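# Wrap the scarf around the snowman's neck

## Task

Drape the scarf around the snowman's neck so that the middle of the scarf lies behind the neck and each end hangs down over the front, one on either side. The snowman must still stand upright on its tray, and at the end both hands must be away from the scarf, the snowman and the tray.

## Robot and tools

Robot: two arms, left_arm and right_arm. Each ends in a five-finger hand. right_arm has a right hand; left_arm has the mirror-image left hand.

Frames: the scene frame has its origin at table-top height, midway between the nominal bases. +x points out over the table, +y toward left_arm, +z up. Actual bases: left_arm at (-0.015, +0.352, +0.044) m and right_arm at (+0.043, -0.259, +0.027) m, each turned only slightly about z. Fixed cameras and the table use the scene frame. Each arm's reported poses use that arm's own base frame. Offsets follow the axes of that arm's current Hand target.

Hand point: a point fixed to the palm, 0.05 m in front of it and 0.15 m from the wrist face along the fingers. Its +z runs along straight fingers and +y comes out of the palm. For the right hand, +x runs across the palm away from the thumb; for the left hand, +x points toward the thumb. Straight fingertips reach 0.06 to 0.07 m past the point, with their centre lines 0.06 m behind it (-y). A bracket on the little-finger side of the wrist reaches 0.10 m across and can strike things.

One row is 28 numbers, each in [-1, 1], always for both arms. The order is: left dx, dy, dz, rx, ry, rz, thumb_turn, thumb_bend, index, middle, ring, little, force_limit, speed; then the same 14 for the right arm.
- Pose part (dx..rz): an offset, not a pose. It counts from the arm's Hand target as it stood when the action or move began, along that target's axes. 1.0 means 0.6 m or 180 degrees. rx, ry, rz together form one rotation vector. Every row in an action counts from that same start, not from the row before it. If you send the same offset again, the arm moves on by that amount again. All zeros re-commands the current Hand target.
- Hand part: absolute motor targets. Fingers and thumb_bend run from -1 (straight) to +1 (curled). thumb_turn runs from -1 (beside the palm) to +1 (opposite the fingers). force_limit maps linearly from about 0 N at -1 to 10 N at +1, or 15 N for the two thumb motors. speed rises from near zero at -1 to full at +0.48 and stays full above that; full travel takes 0.49 s. No value means 'unchanged'. To keep a hand as it is, repeat the eight hand numbers of the last row it executed. If it has executed none yet, use hand_measured plus hand_force_limit and hand_speed.
- Gripping: with thumb_turn at +1, the hand closes around items 0.035 to 0.065 m thick, or handles down to about 0.025 m. For a soft grip, close with speed at -0.94 or below. To grip harder, raise force_limit and send a target more closed than hand_measured. To loosen, send one more open. Half-closed index tip: about (y 0.00, z +0.02) from the hand point.

Tools:
- execute_actions: actions is a list of actions. Each action is a table of up to 15 rows, each row lasting 1/30 s; a short table repeats its last row. cameras takes a list of names, ["all"], [] or null. Images appear when actions is empty or when cameras requests them.
- move: target is one row, or a list of up to 15 rows. Every row's offsets count from the same starting Hand targets. speed is in m/s, 0.002 to 4.3, default 0.25, and turning is capped at twice that value in rad/s. Give one speed, or one per target. blend is in m, one value or one per target; 0, the default, stops at each target. If blocking is false, the call returns after about 0.5 s while the move continues. Paths are straight lines lasting at most 10 s. They do not avoid obstacles or the other arm, and fast paths overshoot and stray. The result adds a 'move:' line naming the ending: done (within 10 mm and 2 degrees), off_target, moving, held or fault. It also names any limits: limits=paced means the sent pose was clipped, and limits=held means steps were withheld.
- wait: seconds from 0 to 10. The robot keeps its last command.
- stop: brakes a running move.
- zoom_image: camera is one of cam_head_left, cam_head_right, cam_high, cam_low, cam_left_wrist, cam_right_wrist. region is [x0, y0, x1, y1] in pixels from the top-left, at most 504 wide and 504 high. Only cameras in the latest images can be zoomed.
- show_instructions: no arguments; shows the reference pages.
- finished_scene: scene is the current scene's number. It cannot be undone.

Results: end_effector_position (m) and end_effector_quat_wxyz are given in each arm's base frame. Hand target is the last commanded pose after clipping, and the next offsets start from it. Per hand, six-value lists follow the motor order: hand_measured; hand_stopped_by, which reads moving, target, force, stalled or fault; and hand_load_n, which is positive when something pushes a finger open and drops near 0 when a grip is lost. Results also report joint positions, velocities and torques, motor temperatures, and step readings. Image sizes: head, high and low cameras 672x504; wrist cameras 616x616.

Control quirks: each step, the commanded orientation is clipped to within 40 degrees of the measured one. Hands often rest 1 to 3 cm, sometimes 5 cm, short of the target, usually low. Waiting does not close this gap; send the remaining distance as a new offset. Small moves may not start at all. Joint ranges (rad), base to hand: waist -2.880 to 2.880, shoulder 0 to 3.142, elbow 0 to 3.019, wrist pitch -1.693 to 1.571, wrist yaw -1.571 to 1.571, wrist roll -2.094 to 2.094.

Avoid: dropping the scarf; tipping the snowman or knocking it off the tray; anything leaving the table. Avoid fast or forceful contact, arms pressing on each other, and one hand gripping the other's fingers. Don't route a path close to an arm's own base. Avoid long stretched-out holds that heat motors: a MOTOR HOT line appears at 85 °C, and at 100 °C the arm goes limp. To end a press, command the target back past the hand point. Loose items may now and then get a small push.

Each tool is called after "Emit:" as name([rows], argument=value, ...), one row to a line, values as JSON.

Reference images:

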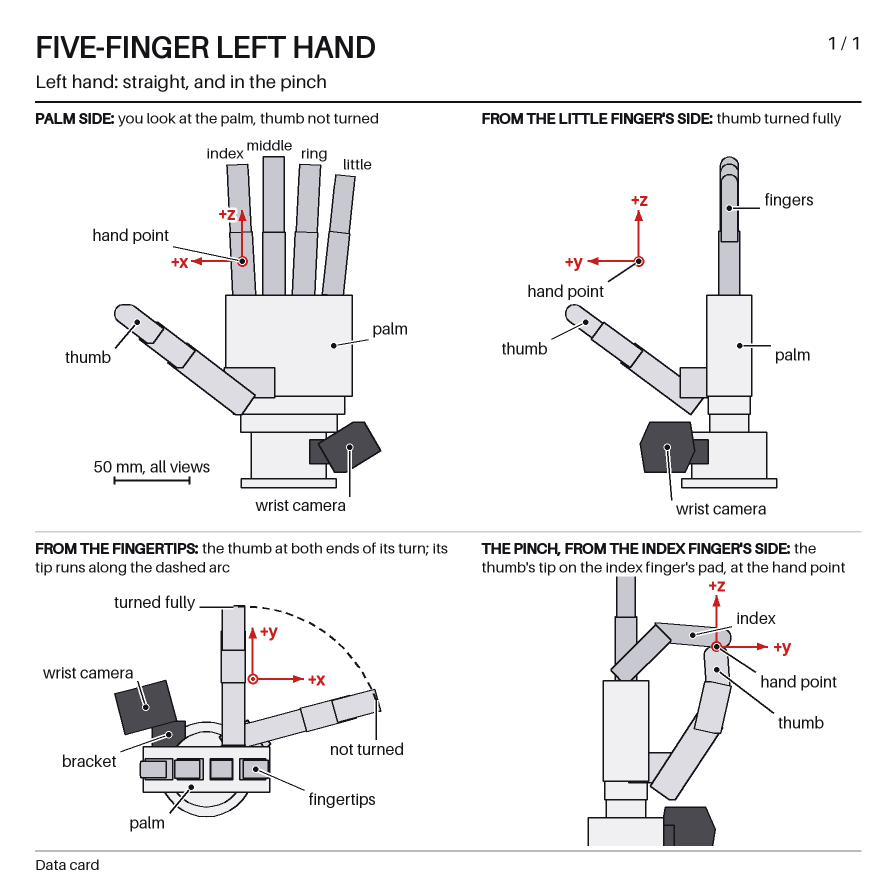

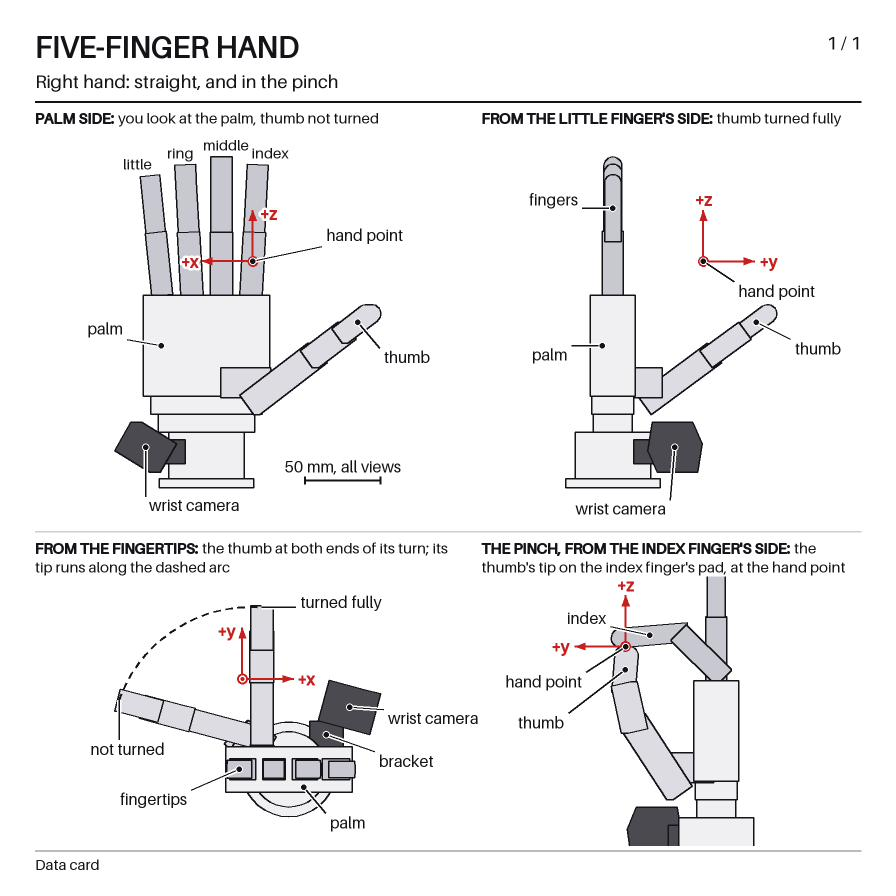

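## Session

Emit:
execute_actions(actions=[])

Scene clock: 0.00 s.
left_arm: end_effector_position=(+0.4706, +0.0283, +0.3217) hand_measured=(-1.000, -1.000, -1.000, -1.000, -1.000, -1.000) hand_load_n=(+0.0, +0.0, +0.0, +0.0, +0.0, +0.0) hand_stopped_by=(target, target, target, target, target, target) hand_force_limit=0.00 hand_speed=-0.80 end_effector_quat_wxyz=(+0.167, -0.609, +0.772, +0.067) | right_arm: end_effector_position=(+0.5823, +0.1427, +0.0774) hand_measured=(-1.000, -1.000, -1.000, -1.000, -1.000, -1.000) hand_load_n=(+0.5, +0.0, +0.0, +0.0, +0.0, +0.0) hand_stopped_by=(target, target, target, target, target, target) hand_force_limit=0.00 hand_speed=-0.80 end_effector_quat_wxyz=(+0.109, -0.311, +0.887, -0.323)
Joint positions: left_arm=[-0.035 1.642 1.878 -1.631 -0.319 0.228] | right_arm=[0.35 1.796 1.399 -0.922 0.656 1.161]
Joint velocities: within noise
Joint torques (N m): no reading
Motor temperatures (°C): left_arm=[30 25 25 27 30 29] | right_arm=[31 31 32 33 32 26]
Heat: left arm: hottest waist 30 °C; right arm: hottest wrist pitch 33 °C.
Hand target: left_arm +0.4739, +0.0283, +0.3355; +0.182, -0.610, +0.769, +0.055 | right_arm +0.5910, +0.1458, +0.0880; +0.121, -0.306, +0.887, -0.323

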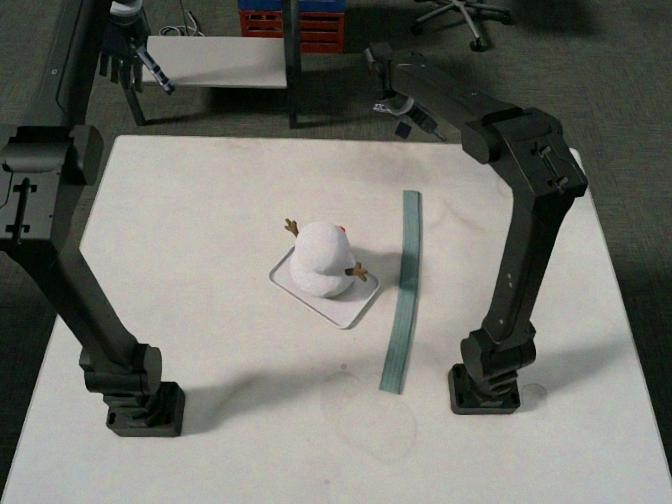

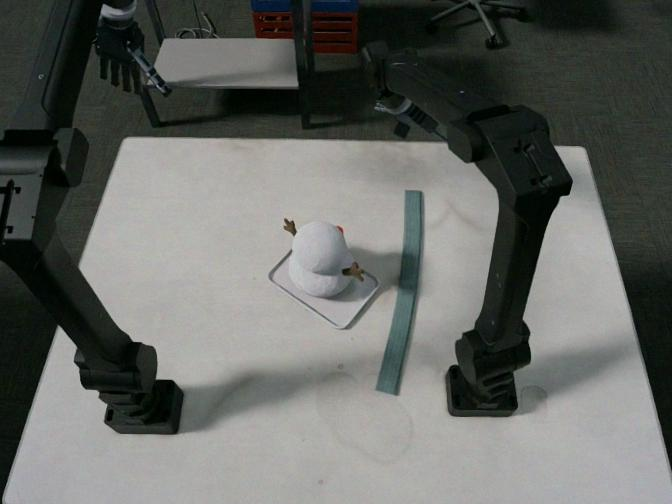

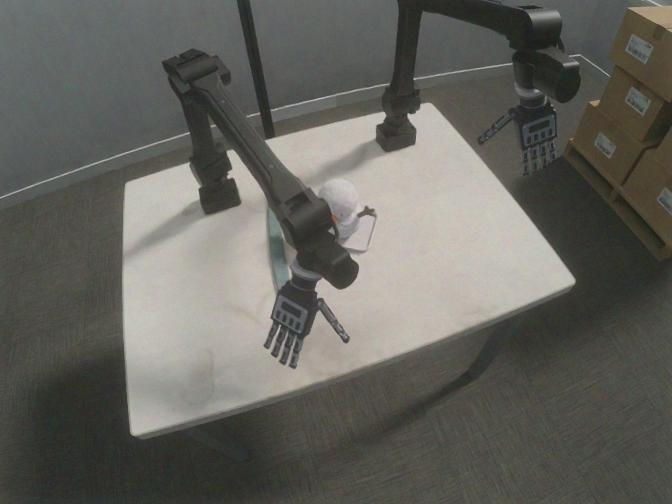

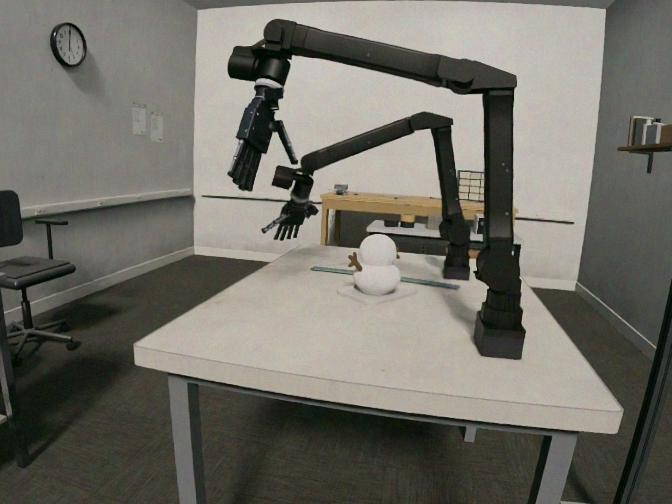

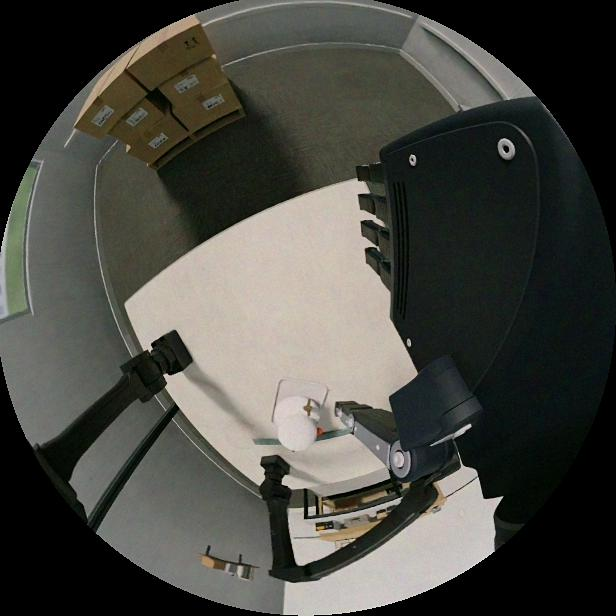

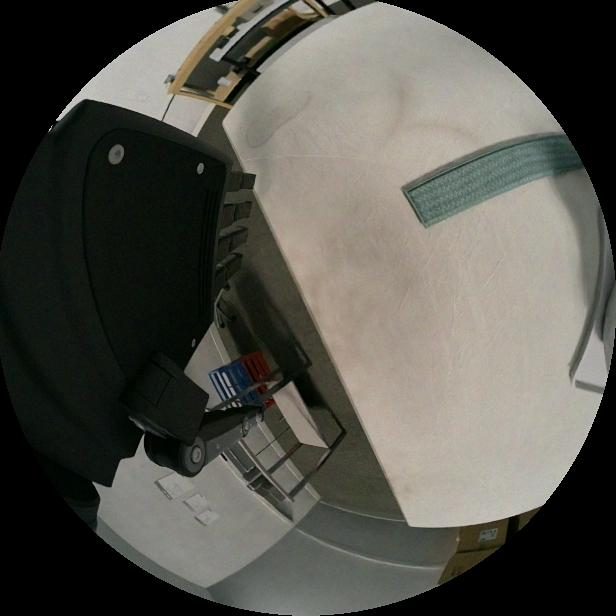

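Emit:
zoom_image(camera="cam_head_left", region=[240, 160, 480, 400])

Emit:
zoom_image(camera="cam_low", region=[220, 160, 500, 340])

Emit:
zoom_image(camera="cam_high", region=[240, 160, 420, 400])

Scaled by 2.100.

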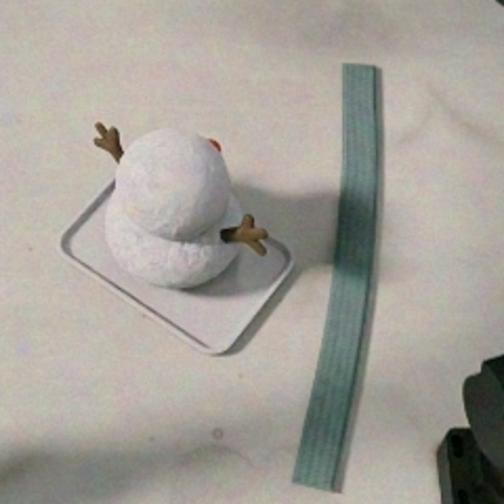

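Scaled by 1.800.

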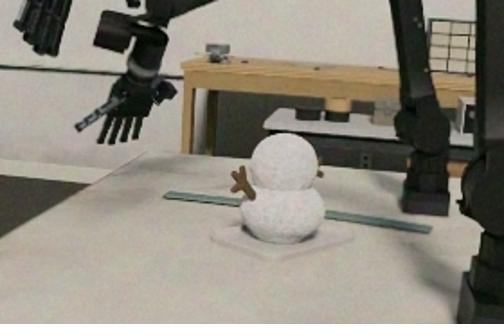

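Scaled by 2.100.

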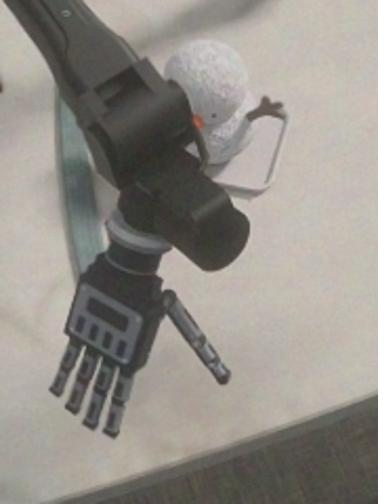

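Emit:
zoom_image(camera="cam_head_left", region=[330, 20, 480, 160])

Emit:
zoom_image(camera="cam_right_wrist", region=[350, 50, 616, 450])

Scaled by 3.360.

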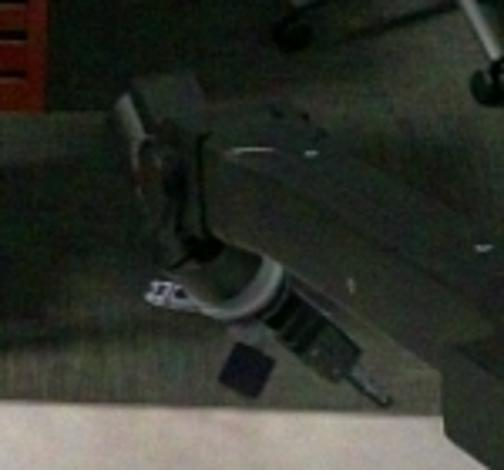

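Scaled by 1.260 from the camera's 616x616 image, which has a finer 880x880 frame.

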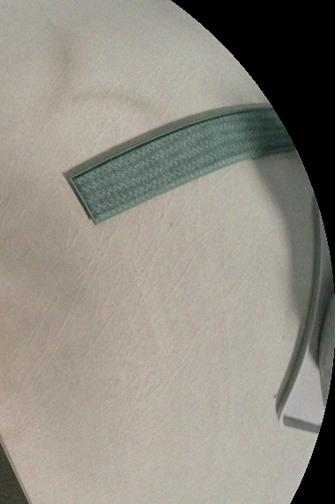

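Emit:
move(target=[0,0,0,0,0,0,-1,-1,-1,-1,-1,-1,0,-0.8,0.393,0.099,-0.316,-0.071,0.1226,0.1752,-1,-1,-1,-1,-1,-1,0,-0.8], cameras=["all"])

Scene clock: 10.43 s.
left_arm: end_effector_position=(+0.4706, +0.0283, +0.3217) hand_measured=(-1.000, -1.000, -1.000, -1.000, -1.000, -1.000) hand_load_n=(+0.0, +0.0, +0.0, +0.0, +0.0, +0.0) hand_stopped_by=(target, target, target, target, target, target) hand_force_limit=0.00 hand_speed=-0.80 end_effector_quat_wxyz=(+0.167, -0.609, +0.772, +0.067) | right_arm: end_effector_position=(+0.3066, +0.1276, +0.1911) hand_measured=(-1.000, -1.000, -1.000, -1.000, -1.000, -1.000) hand_load_n=(+0.0, +0.0, +0.0, +0.0, +0.0, +0.0) hand_stopped_by=(target, target, target, target, target, target) hand_force_limit=0.00 hand_speed=-0.80 end_effector_quat_wxyz=(+0.003, -0.019, +0.976, -0.215)
Joint positions: left_arm=[-0.035 1.642 1.878 -1.631 -0.319 0.228] | right_arm=[0.509 1.208 1.094 -1.665 0.382 2.081]
Joint torques (N m): left_arm=[-0.62 -17.85 10.26 1.13 -0.25 0.06] | right_arm=[1.26 -8 6.76 -0.57 0.11 0.18]
Heat: left arm: hottest waist 30 °C; right arm: hottest elbow 33 °C.
Hand target: left_arm +0.4739, +0.0283, +0.3355; +0.182, -0.610, +0.769, +0.055 | right_arm +0.3005, +0.1296, +0.1899; +0.000, -0.001, +0.973, -0.231
Off the commanded pose: left_arm 0.014 m, 2 deg | right_arm 0.007 m, 3 deg.
joint sent to its limit (right arm) — joint 6 (wrist roll), upper limit. The joint targets are off in orientation, not in position.
move: off_target (left_arm, right_arm)

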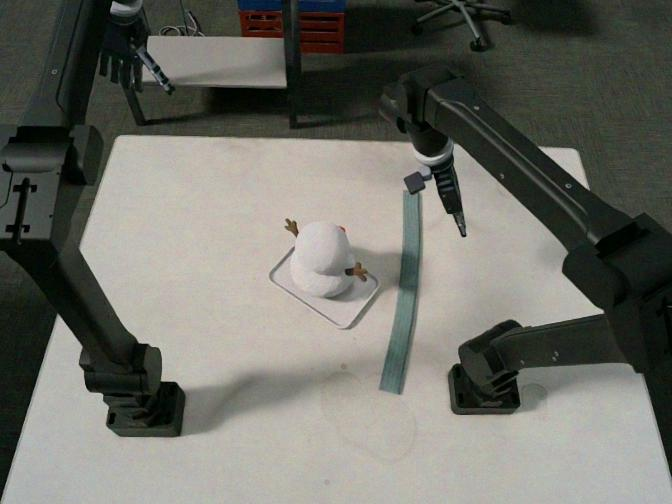

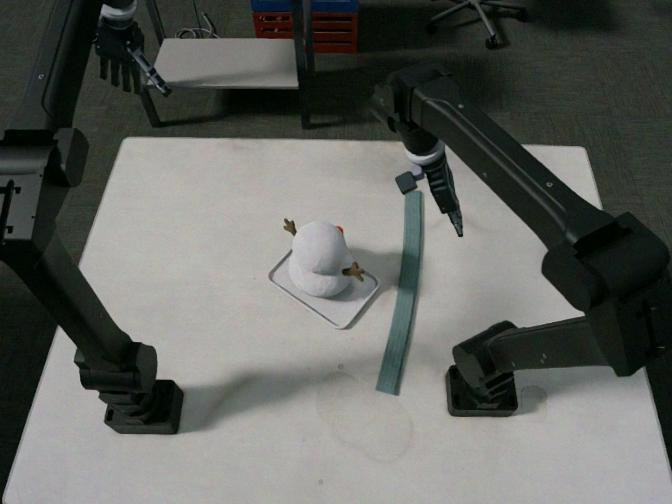

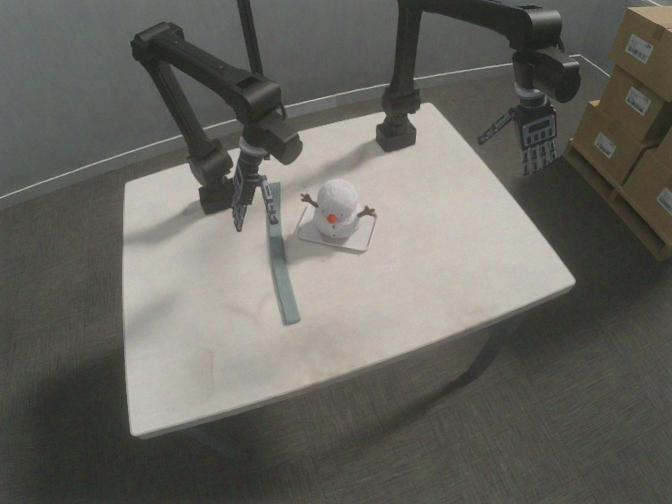

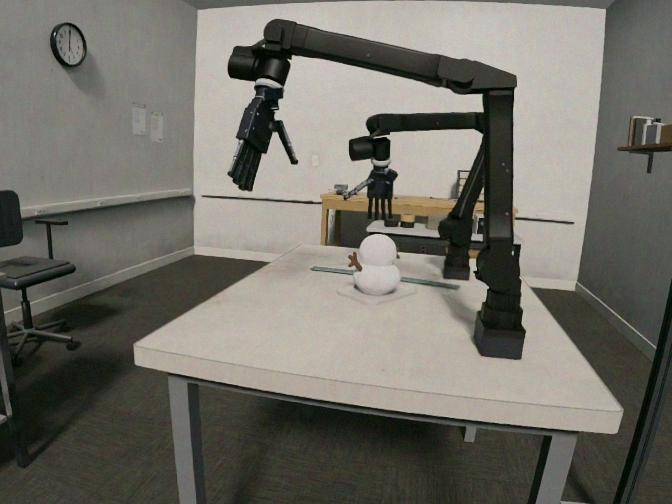

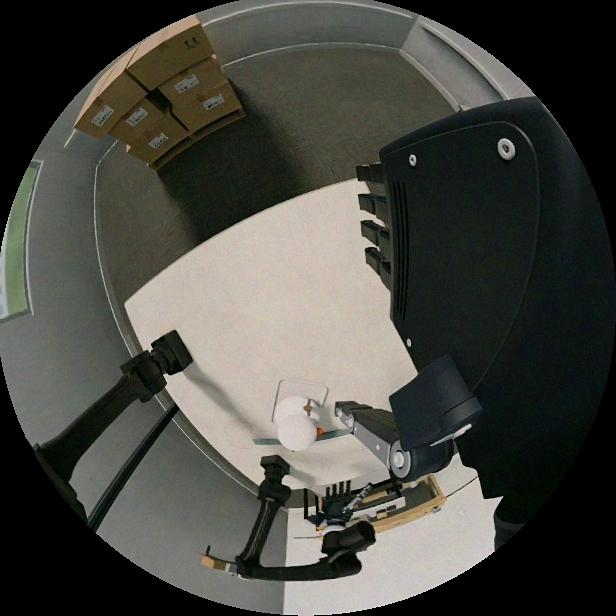

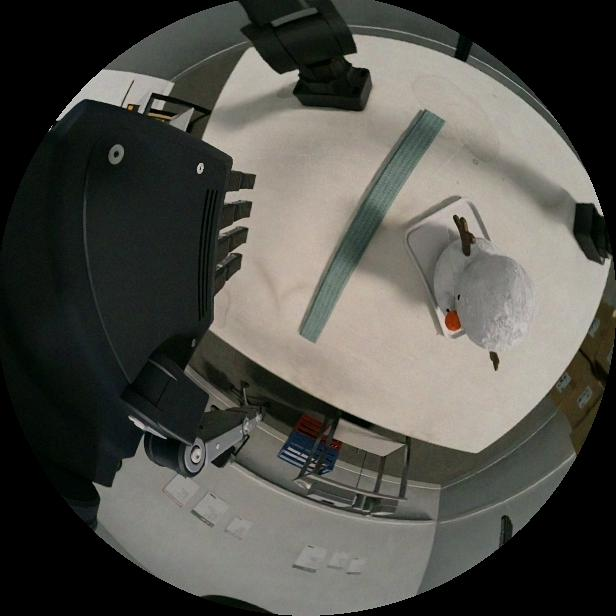

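Emit:
move([
  [0,0,0,0,0,0,-1,-1,-1,-1,-1,-1,0,-0.8,0,-0.1327,0.1043,0.0362,-0.2567,-0.4296,1,-1,0,0,1,1,0,0],
  [0,0,0,0,0,0,-1,-1,-1,-1,-1,-1,0,-0.8,0.0795,0.0585,0.1378,0.0127,-0.5356,-0.7719,1,-1,0,0,1,1,0,0],
], cameras=["all"], speed=0.3)

Scene clock: 23.13 s.
left_arm: end_effector_position=(+0.4706, +0.0283, +0.3217) hand_measured=(-1.000, -1.000, -1.000, -1.000, -1.000, -1.000) hand_load_n=(+0.0, +0.0, +0.0, +0.0, +0.0, +0.0) hand_stopped_by=(target, target, target, target, target, target) hand_force_limit=0.00 hand_speed=-0.80 end_effector_quat_wxyz=(+0.167, -0.609, +0.772, +0.067) | right_arm: end_effector_position=(+0.2491, +0.1200, +0.0950) hand_measured=(+1.000, -1.000, +0.000, +0.000, +1.000, +1.000) hand_load_n=(+0.0, +0.0, +0.0, -0.5, +0.0, +0.0) hand_stopped_by=(target, target, target, target, target, target) hand_force_limit=0.00 hand_speed=0.00 end_effector_quat_wxyz=(-0.362, +0.926, -0.099, +0.036)
Joint positions: left_arm=[-0.035 1.642 1.878 -1.631 -0.319 0.228] | right_arm=[0.108 1.039 0.659 -0.914 -0.7 -1.148]
Joint torques (N m): left_arm=[-0.73 -17.73 10.18 1.07 -0.26 0.05] | right_arm=[1.26 -4.84 8.85 0.34 -0.63 -0.04]
Heat: left arm: hottest wrist yaw 30 °C; right arm: hottest elbow 34 °C.
Hand target: left_arm +0.4739, +0.0283, +0.3355; +0.182, -0.610, +0.769, +0.055 | right_arm +0.2526, +0.1237, +0.1004; -0.363, +0.927, -0.089, +0.034
Off the commanded pose: left_arm 0.014 m, 2 deg | right_arm 0.007 m, 1 deg.
move: off_target (left_arm)

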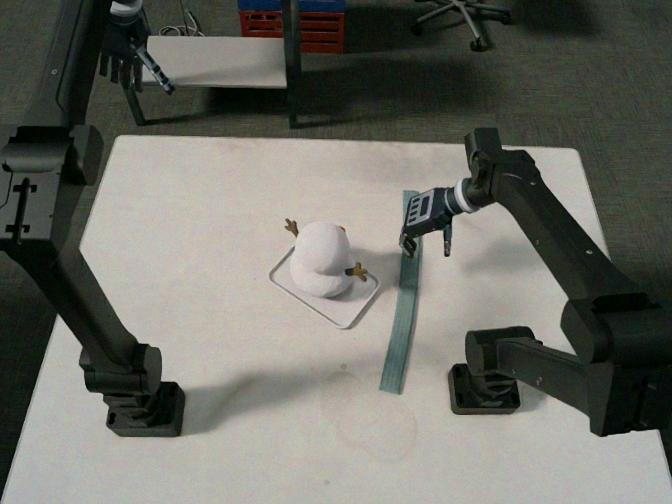

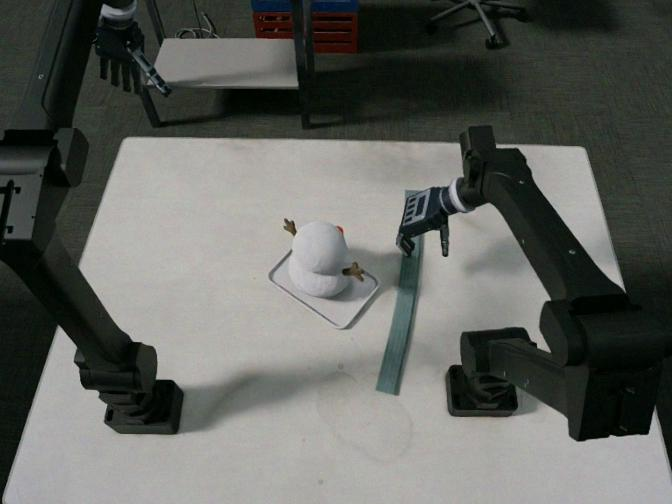

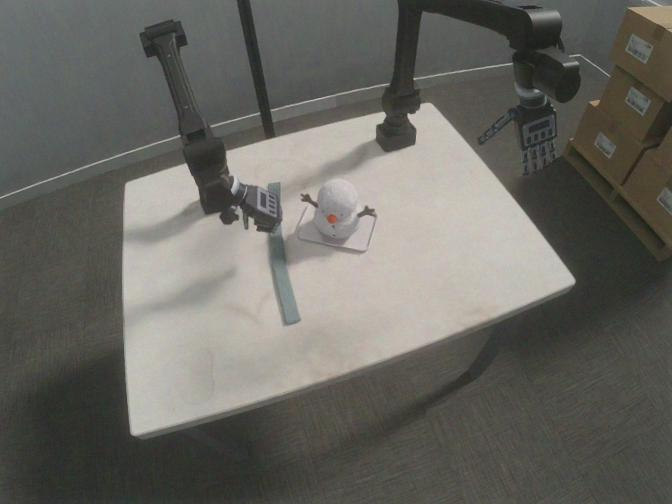

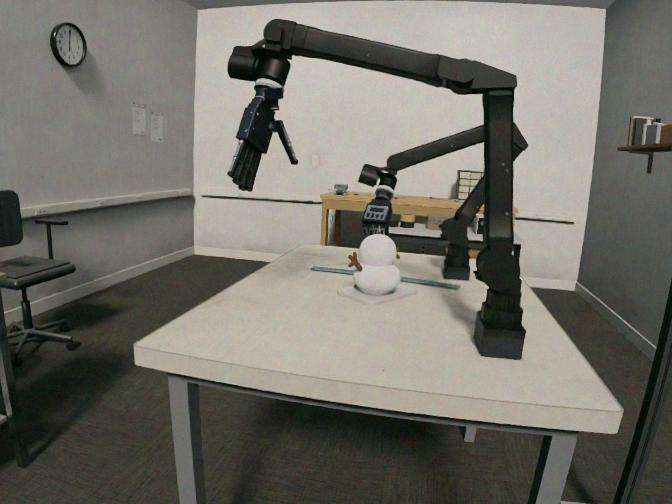

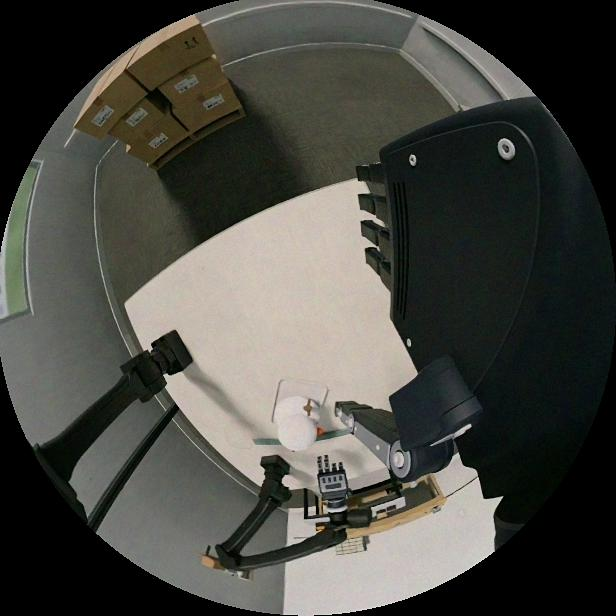

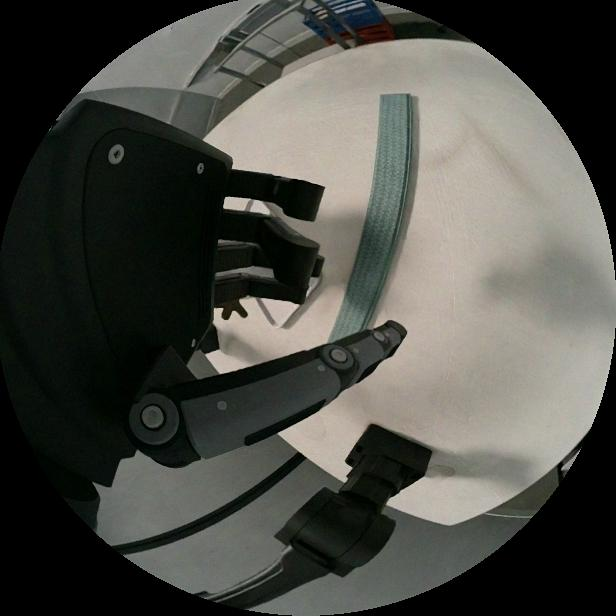

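Emit:
zoom_image(camera="cam_head_left", region=[370, 170, 490, 290])

Emit:
zoom_image(camera="cam_right_wrist", region=[190, 130, 450, 390])

Scaled by 4.200.

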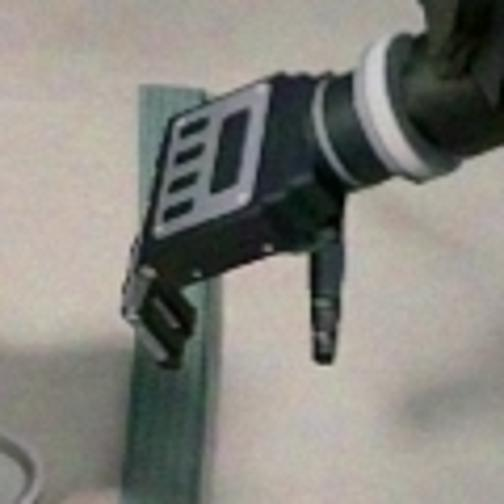

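Scaled by 1.938 from the camera's 616x616 image, which has a finer 880x880 frame.

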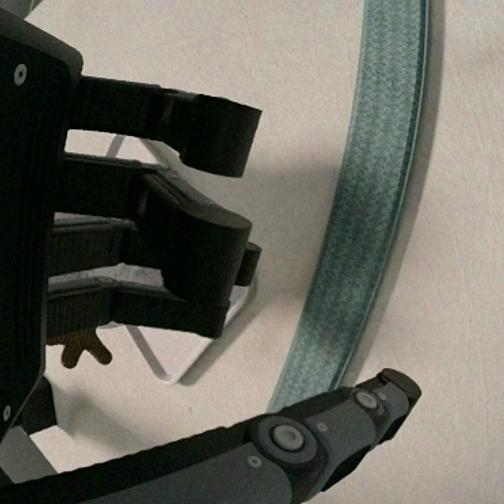

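Emit:
move(target=[0,0,0,0,0,0,-1,-1,-1,-1,-1,-1,0,-0.8,-0.0067,0.0507,0.1053,0,0,0,1,-1,0,0,1,1,0,0], cameras=["cam_head_left","cam_right_wrist","cam_low"], speed=0.15)

Emit:
zoom_image(camera="cam_head_left", region=[370, 190, 490, 310])

Emit:
zoom_image(camera="cam_right_wrist", region=[190, 130, 450, 390])

Emit:
zoom_image(camera="cam_low", region=[290, 160, 480, 320])

Scene clock: 25.70 s.
left_arm: end_effector_position=(+0.4706, +0.0283, +0.3217) hand_measured=(-1.000, -1.000, -1.000, -1.000, -1.000, -1.000) hand_load_n=(+0.0, +0.0, +0.0, +0.0, +0.0, +0.0) hand_stopped_by=(target, target, target, target, target, target) hand_force_limit=0.00 hand_speed=-0.80 end_effector_quat_wxyz=(+0.167, -0.609, +0.772, +0.067) | right_arm: end_effector_position=(+0.2526, +0.1413, +0.0363) hand_measured=(+1.000, -1.000, +0.000, +0.000, +1.000, +1.000) hand_load_n=(+0.0, +0.0, +0.0, +0.0, +0.0, +0.0) hand_stopped_by=(target, target, target, target, target, target) hand_force_limit=0.00 hand_speed=0.00 end_effector_quat_wxyz=(-0.364, +0.926, -0.091, +0.035)
Joint positions: left_arm=[-0.035 1.642 1.878 -1.631 -0.319 0.228] | right_arm=[0.184 1.154 0.557 -0.644 -0.684 -1.073]
Joint torques (N m): left_arm=[-0.91 -17.73 10.21 1.11 -0.25 0.03] | right_arm=[1.32 -5.71 6.37 1.69 -0.33 0.15]
Heat: left arm: hottest wrist yaw 30 °C; right arm: hottest elbow 34 °C.
Hand target: left_arm +0.4739, +0.0283, +0.3355; +0.182, -0.610, +0.769, +0.055 | right_arm +0.2526, +0.1447, +0.0334; -0.363, +0.927, -0.089, +0.035
Off the commanded pose: left_arm 0.014 m, 2 deg | right_arm 0.004 m, 0 deg.
move: off_target (left_arm)
Images, in order (width x height): cam_head_left 672x504, cam_low 672x504, cam_right_wrist 616x616.

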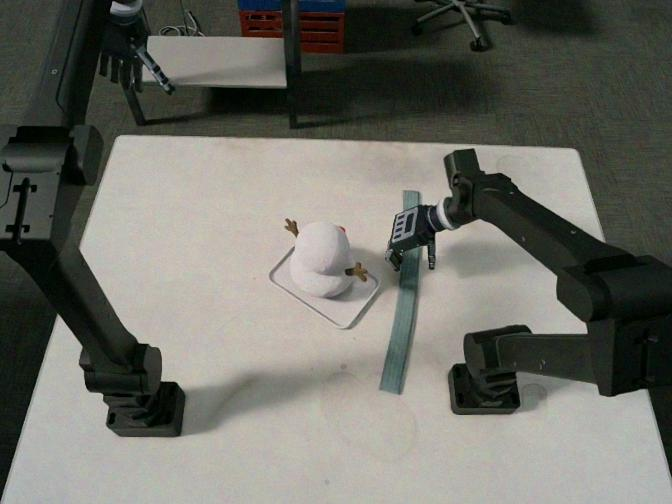

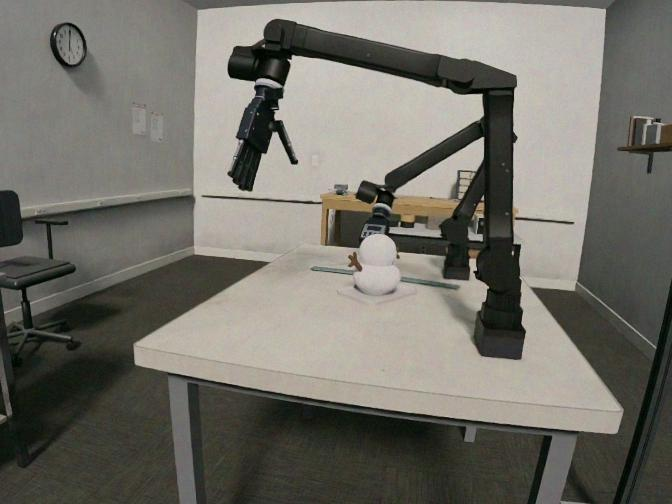

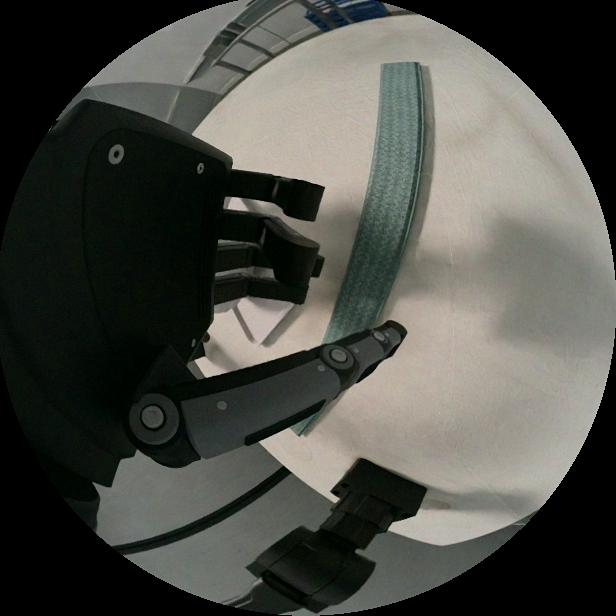

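Scaled by 4.200.

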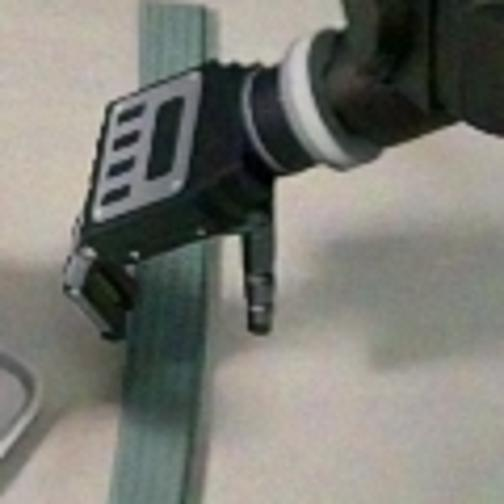

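Scaled by 1.938 from the camera's 616x616 image, which has a finer 880x880 frame.

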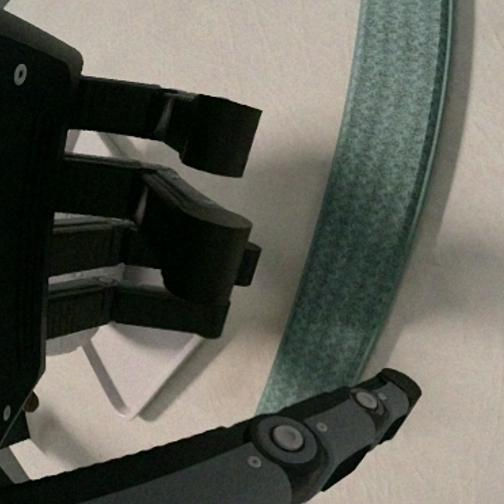

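Scaled by 2.653.

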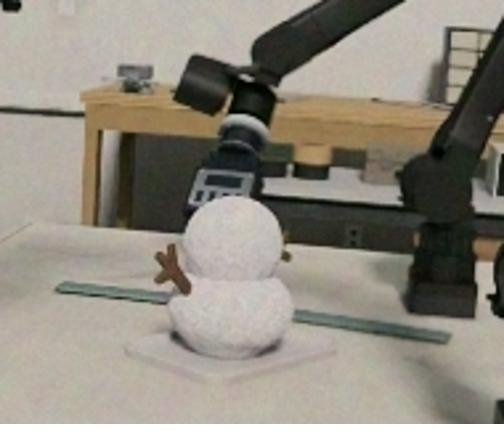

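Emit:
move(target=[0,0,0,0,0,0,-1,-1,-1,-1,-1,-1,0,-0.8,0,0.013,0.0333,0,0,0,1,-1,0,0,1,1,0,0], cameras=["cam_head_left","cam_right_wrist","cam_high"], speed=0.1)

Emit:
zoom_image(camera="cam_head_left", region=[370, 190, 490, 310])

Emit:
zoom_image(camera="cam_right_wrist", region=[190, 130, 450, 390])

Emit:
zoom_image(camera="cam_high", region=[200, 160, 340, 300])

Scene clock: 27.40 s.
left_arm: end_effector_position=(+0.4706, +0.0283, +0.3217) hand_measured=(-1.000, -1.000, -1.000, -1.000, -1.000, -1.000) hand_load_n=(+0.0, +0.0, +0.0, +0.0, +0.0, +0.0) hand_stopped_by=(target, target, target, target, target, target) hand_force_limit=0.00 hand_speed=-0.80 end_effector_quat_wxyz=(+0.167, -0.609, +0.772, +0.067) | right_arm: end_effector_position=(+0.2545, +0.1490, +0.0164) hand_measured=(+1.000, -1.000, +0.000, +0.000, +1.000, +1.000) hand_load_n=(+0.0, +0.0, +0.0, +0.0, +0.0, +0.0) hand_stopped_by=(target, target, target, target, target, target) hand_force_limit=0.00 hand_speed=0.00 end_effector_quat_wxyz=(-0.363, +0.927, -0.091, +0.035)
Joint positions: left_arm=[-0.035 1.642 1.878 -1.631 -0.319 0.228] | right_arm=[0.211 1.208 0.53 -0.544 -0.675 -1.041]
Joint torques (N m): left_arm=[-0.73 -17.67 10.18 1.02 -0.26 0.05] | right_arm=[1.32 -6.07 6.01 1.72 -0.32 0.14]
Heat: left arm: hottest wrist yaw 30 °C; right arm: hottest elbow 34 °C.
Hand target: left_arm +0.4739, +0.0283, +0.3355; +0.182, -0.610, +0.769, +0.055 | right_arm +0.2541, +0.1524, +0.0134; -0.363, +0.927, -0.089, +0.035
Off the commanded pose: left_arm 0.014 m, 2 deg | right_arm 0.005 m, 0 deg.
move: off_target (left_arm)
Images, in order (width x height): cam_head_left 672x504, cam_high 672x504, cam_right_wrist 616x616.

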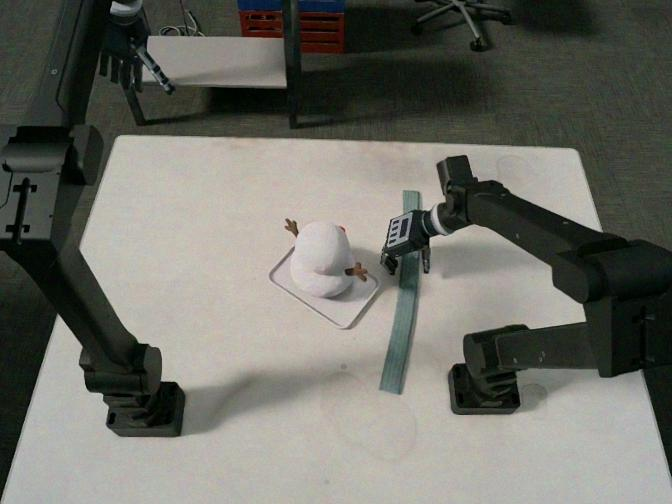

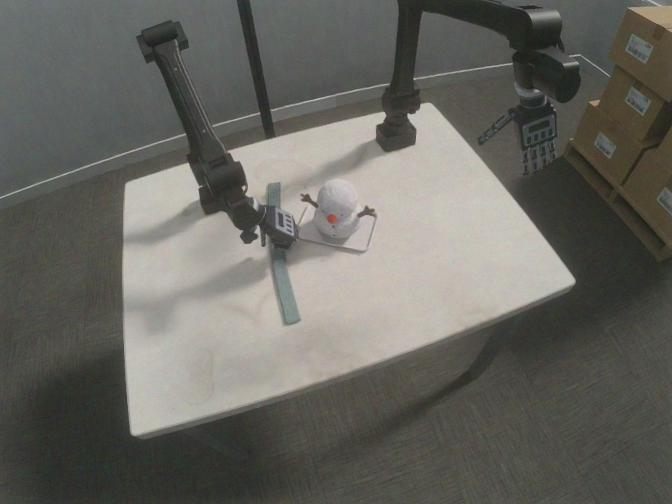

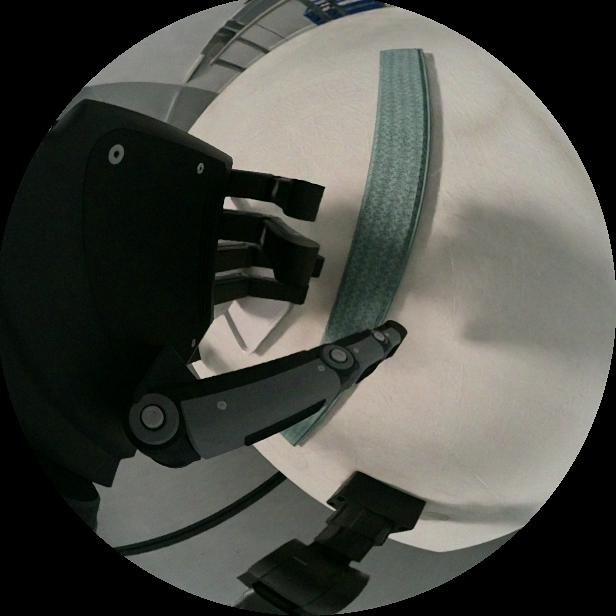

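Scaled by 4.200.

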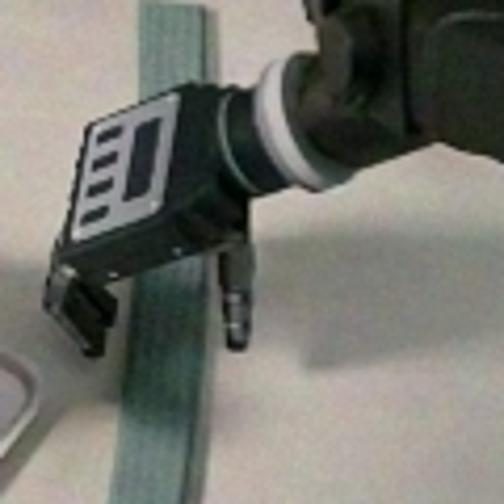

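Scaled by 1.938 from the camera's 616x616 image, which has a finer 880x880 frame.

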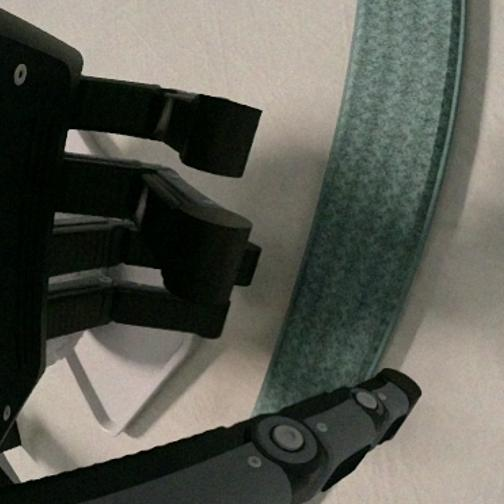

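Scaled by 3.600.

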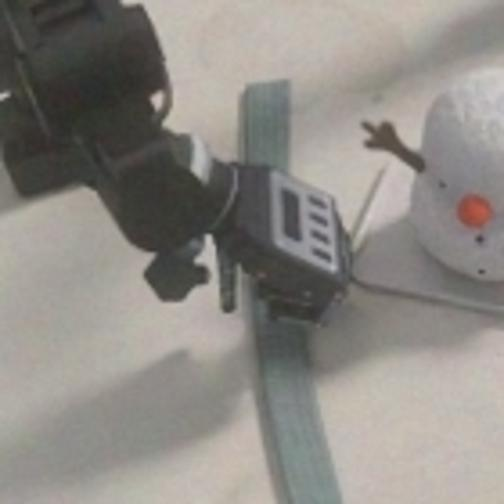

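Emit:
move(target=[0,0,0,0,0,0,-1,-1,-1,-1,-1,-1,0,-0.8,0,0.0204,0.022,0,0,0,1,-1,0,0,1,1,0,0], cameras=["cam_head_left","cam_right_wrist"], speed=0.05)

Emit:
zoom_image(camera="cam_head_left", region=[370, 210, 470, 310])

Emit:
zoom_image(camera="cam_right_wrist", region=[190, 130, 450, 390])

Scene clock: 28.83 s.
left_arm: end_effector_position=(+0.4706, +0.0283, +0.3217) hand_measured=(-1.000, -1.000, -1.000, -1.000, -1.000, -1.000) hand_load_n=(+0.0, +0.0, +0.0, +0.0, +0.0, +0.0) hand_stopped_by=(target, target, target, target, target, target) hand_force_limit=0.00 hand_speed=-0.80 end_effector_quat_wxyz=(+0.167, -0.609, +0.772, +0.067) | right_arm: end_effector_position=(+0.2547, +0.1491, -0.0016) hand_measured=(+1.000, -1.000, +0.000, +0.000, +1.000, +1.000) hand_load_n=(+0.0, +0.0, +0.0, +0.5, +0.0, +0.0) hand_stopped_by=(target, target, target, target, target, target) hand_force_limit=0.00 hand_speed=0.00 end_effector_quat_wxyz=(-0.363, +0.927, -0.091, +0.035)
Joint positions: left_arm=[-0.035 1.642 1.878 -1.631 -0.319 0.228] | right_arm=[0.211 1.256 0.506 -0.471 -0.675 -1.041]
Joint torques (N m): left_arm=[-0.85 -17.9 10.21 1.14 -0.26 0.03] | right_arm=[1.32 -6.36 5.68 1.83 -0.32 0.14]
Heat: left arm: hottest wrist yaw 30 °C; right arm: hottest elbow 34 °C.
Hand target: left_arm +0.4739, +0.0283, +0.3355; +0.182, -0.610, +0.769, +0.055 | right_arm +0.2540, +0.1524, -0.0046; -0.363, +0.927, -0.089, +0.034
Off the commanded pose: left_arm 0.014 m, 2 deg | right_arm 0.004 m, 0 deg.
move: off_target (left_arm)
Images, in order (width x height): cam_head_left 672x504, cam_right_wrist 616x616.

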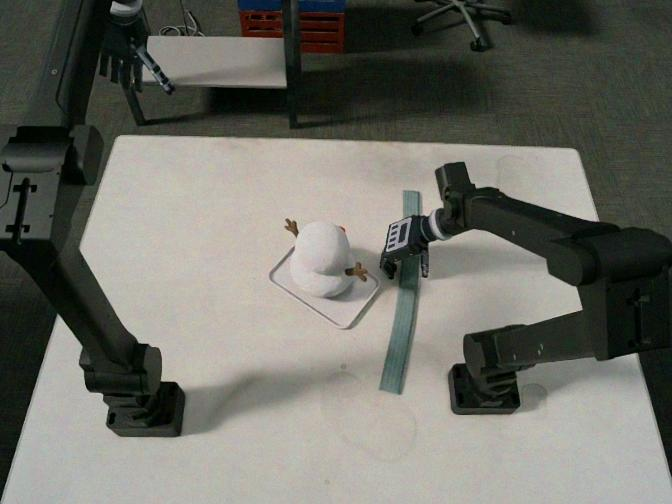

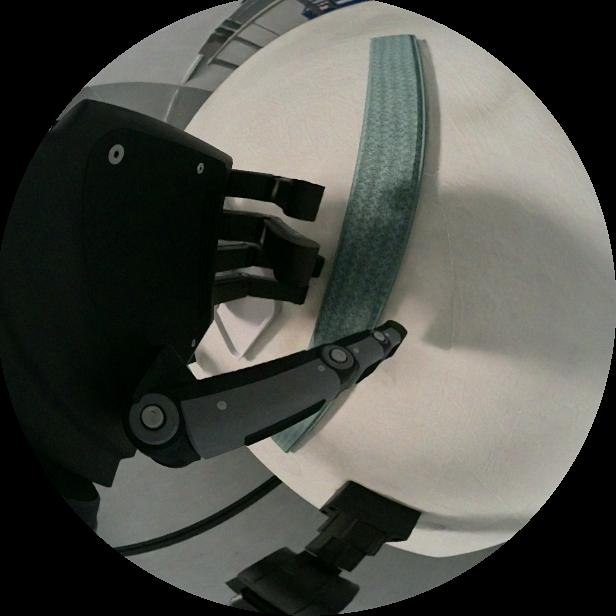

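Scaled by 5.040.

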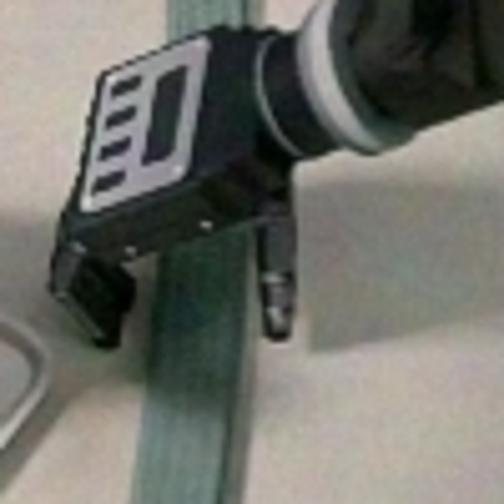

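Scaled by 1.938 from the camera's 616x616 image, which has a finer 880x880 frame.

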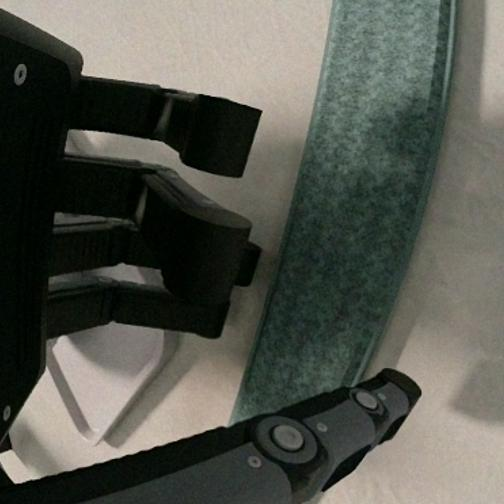

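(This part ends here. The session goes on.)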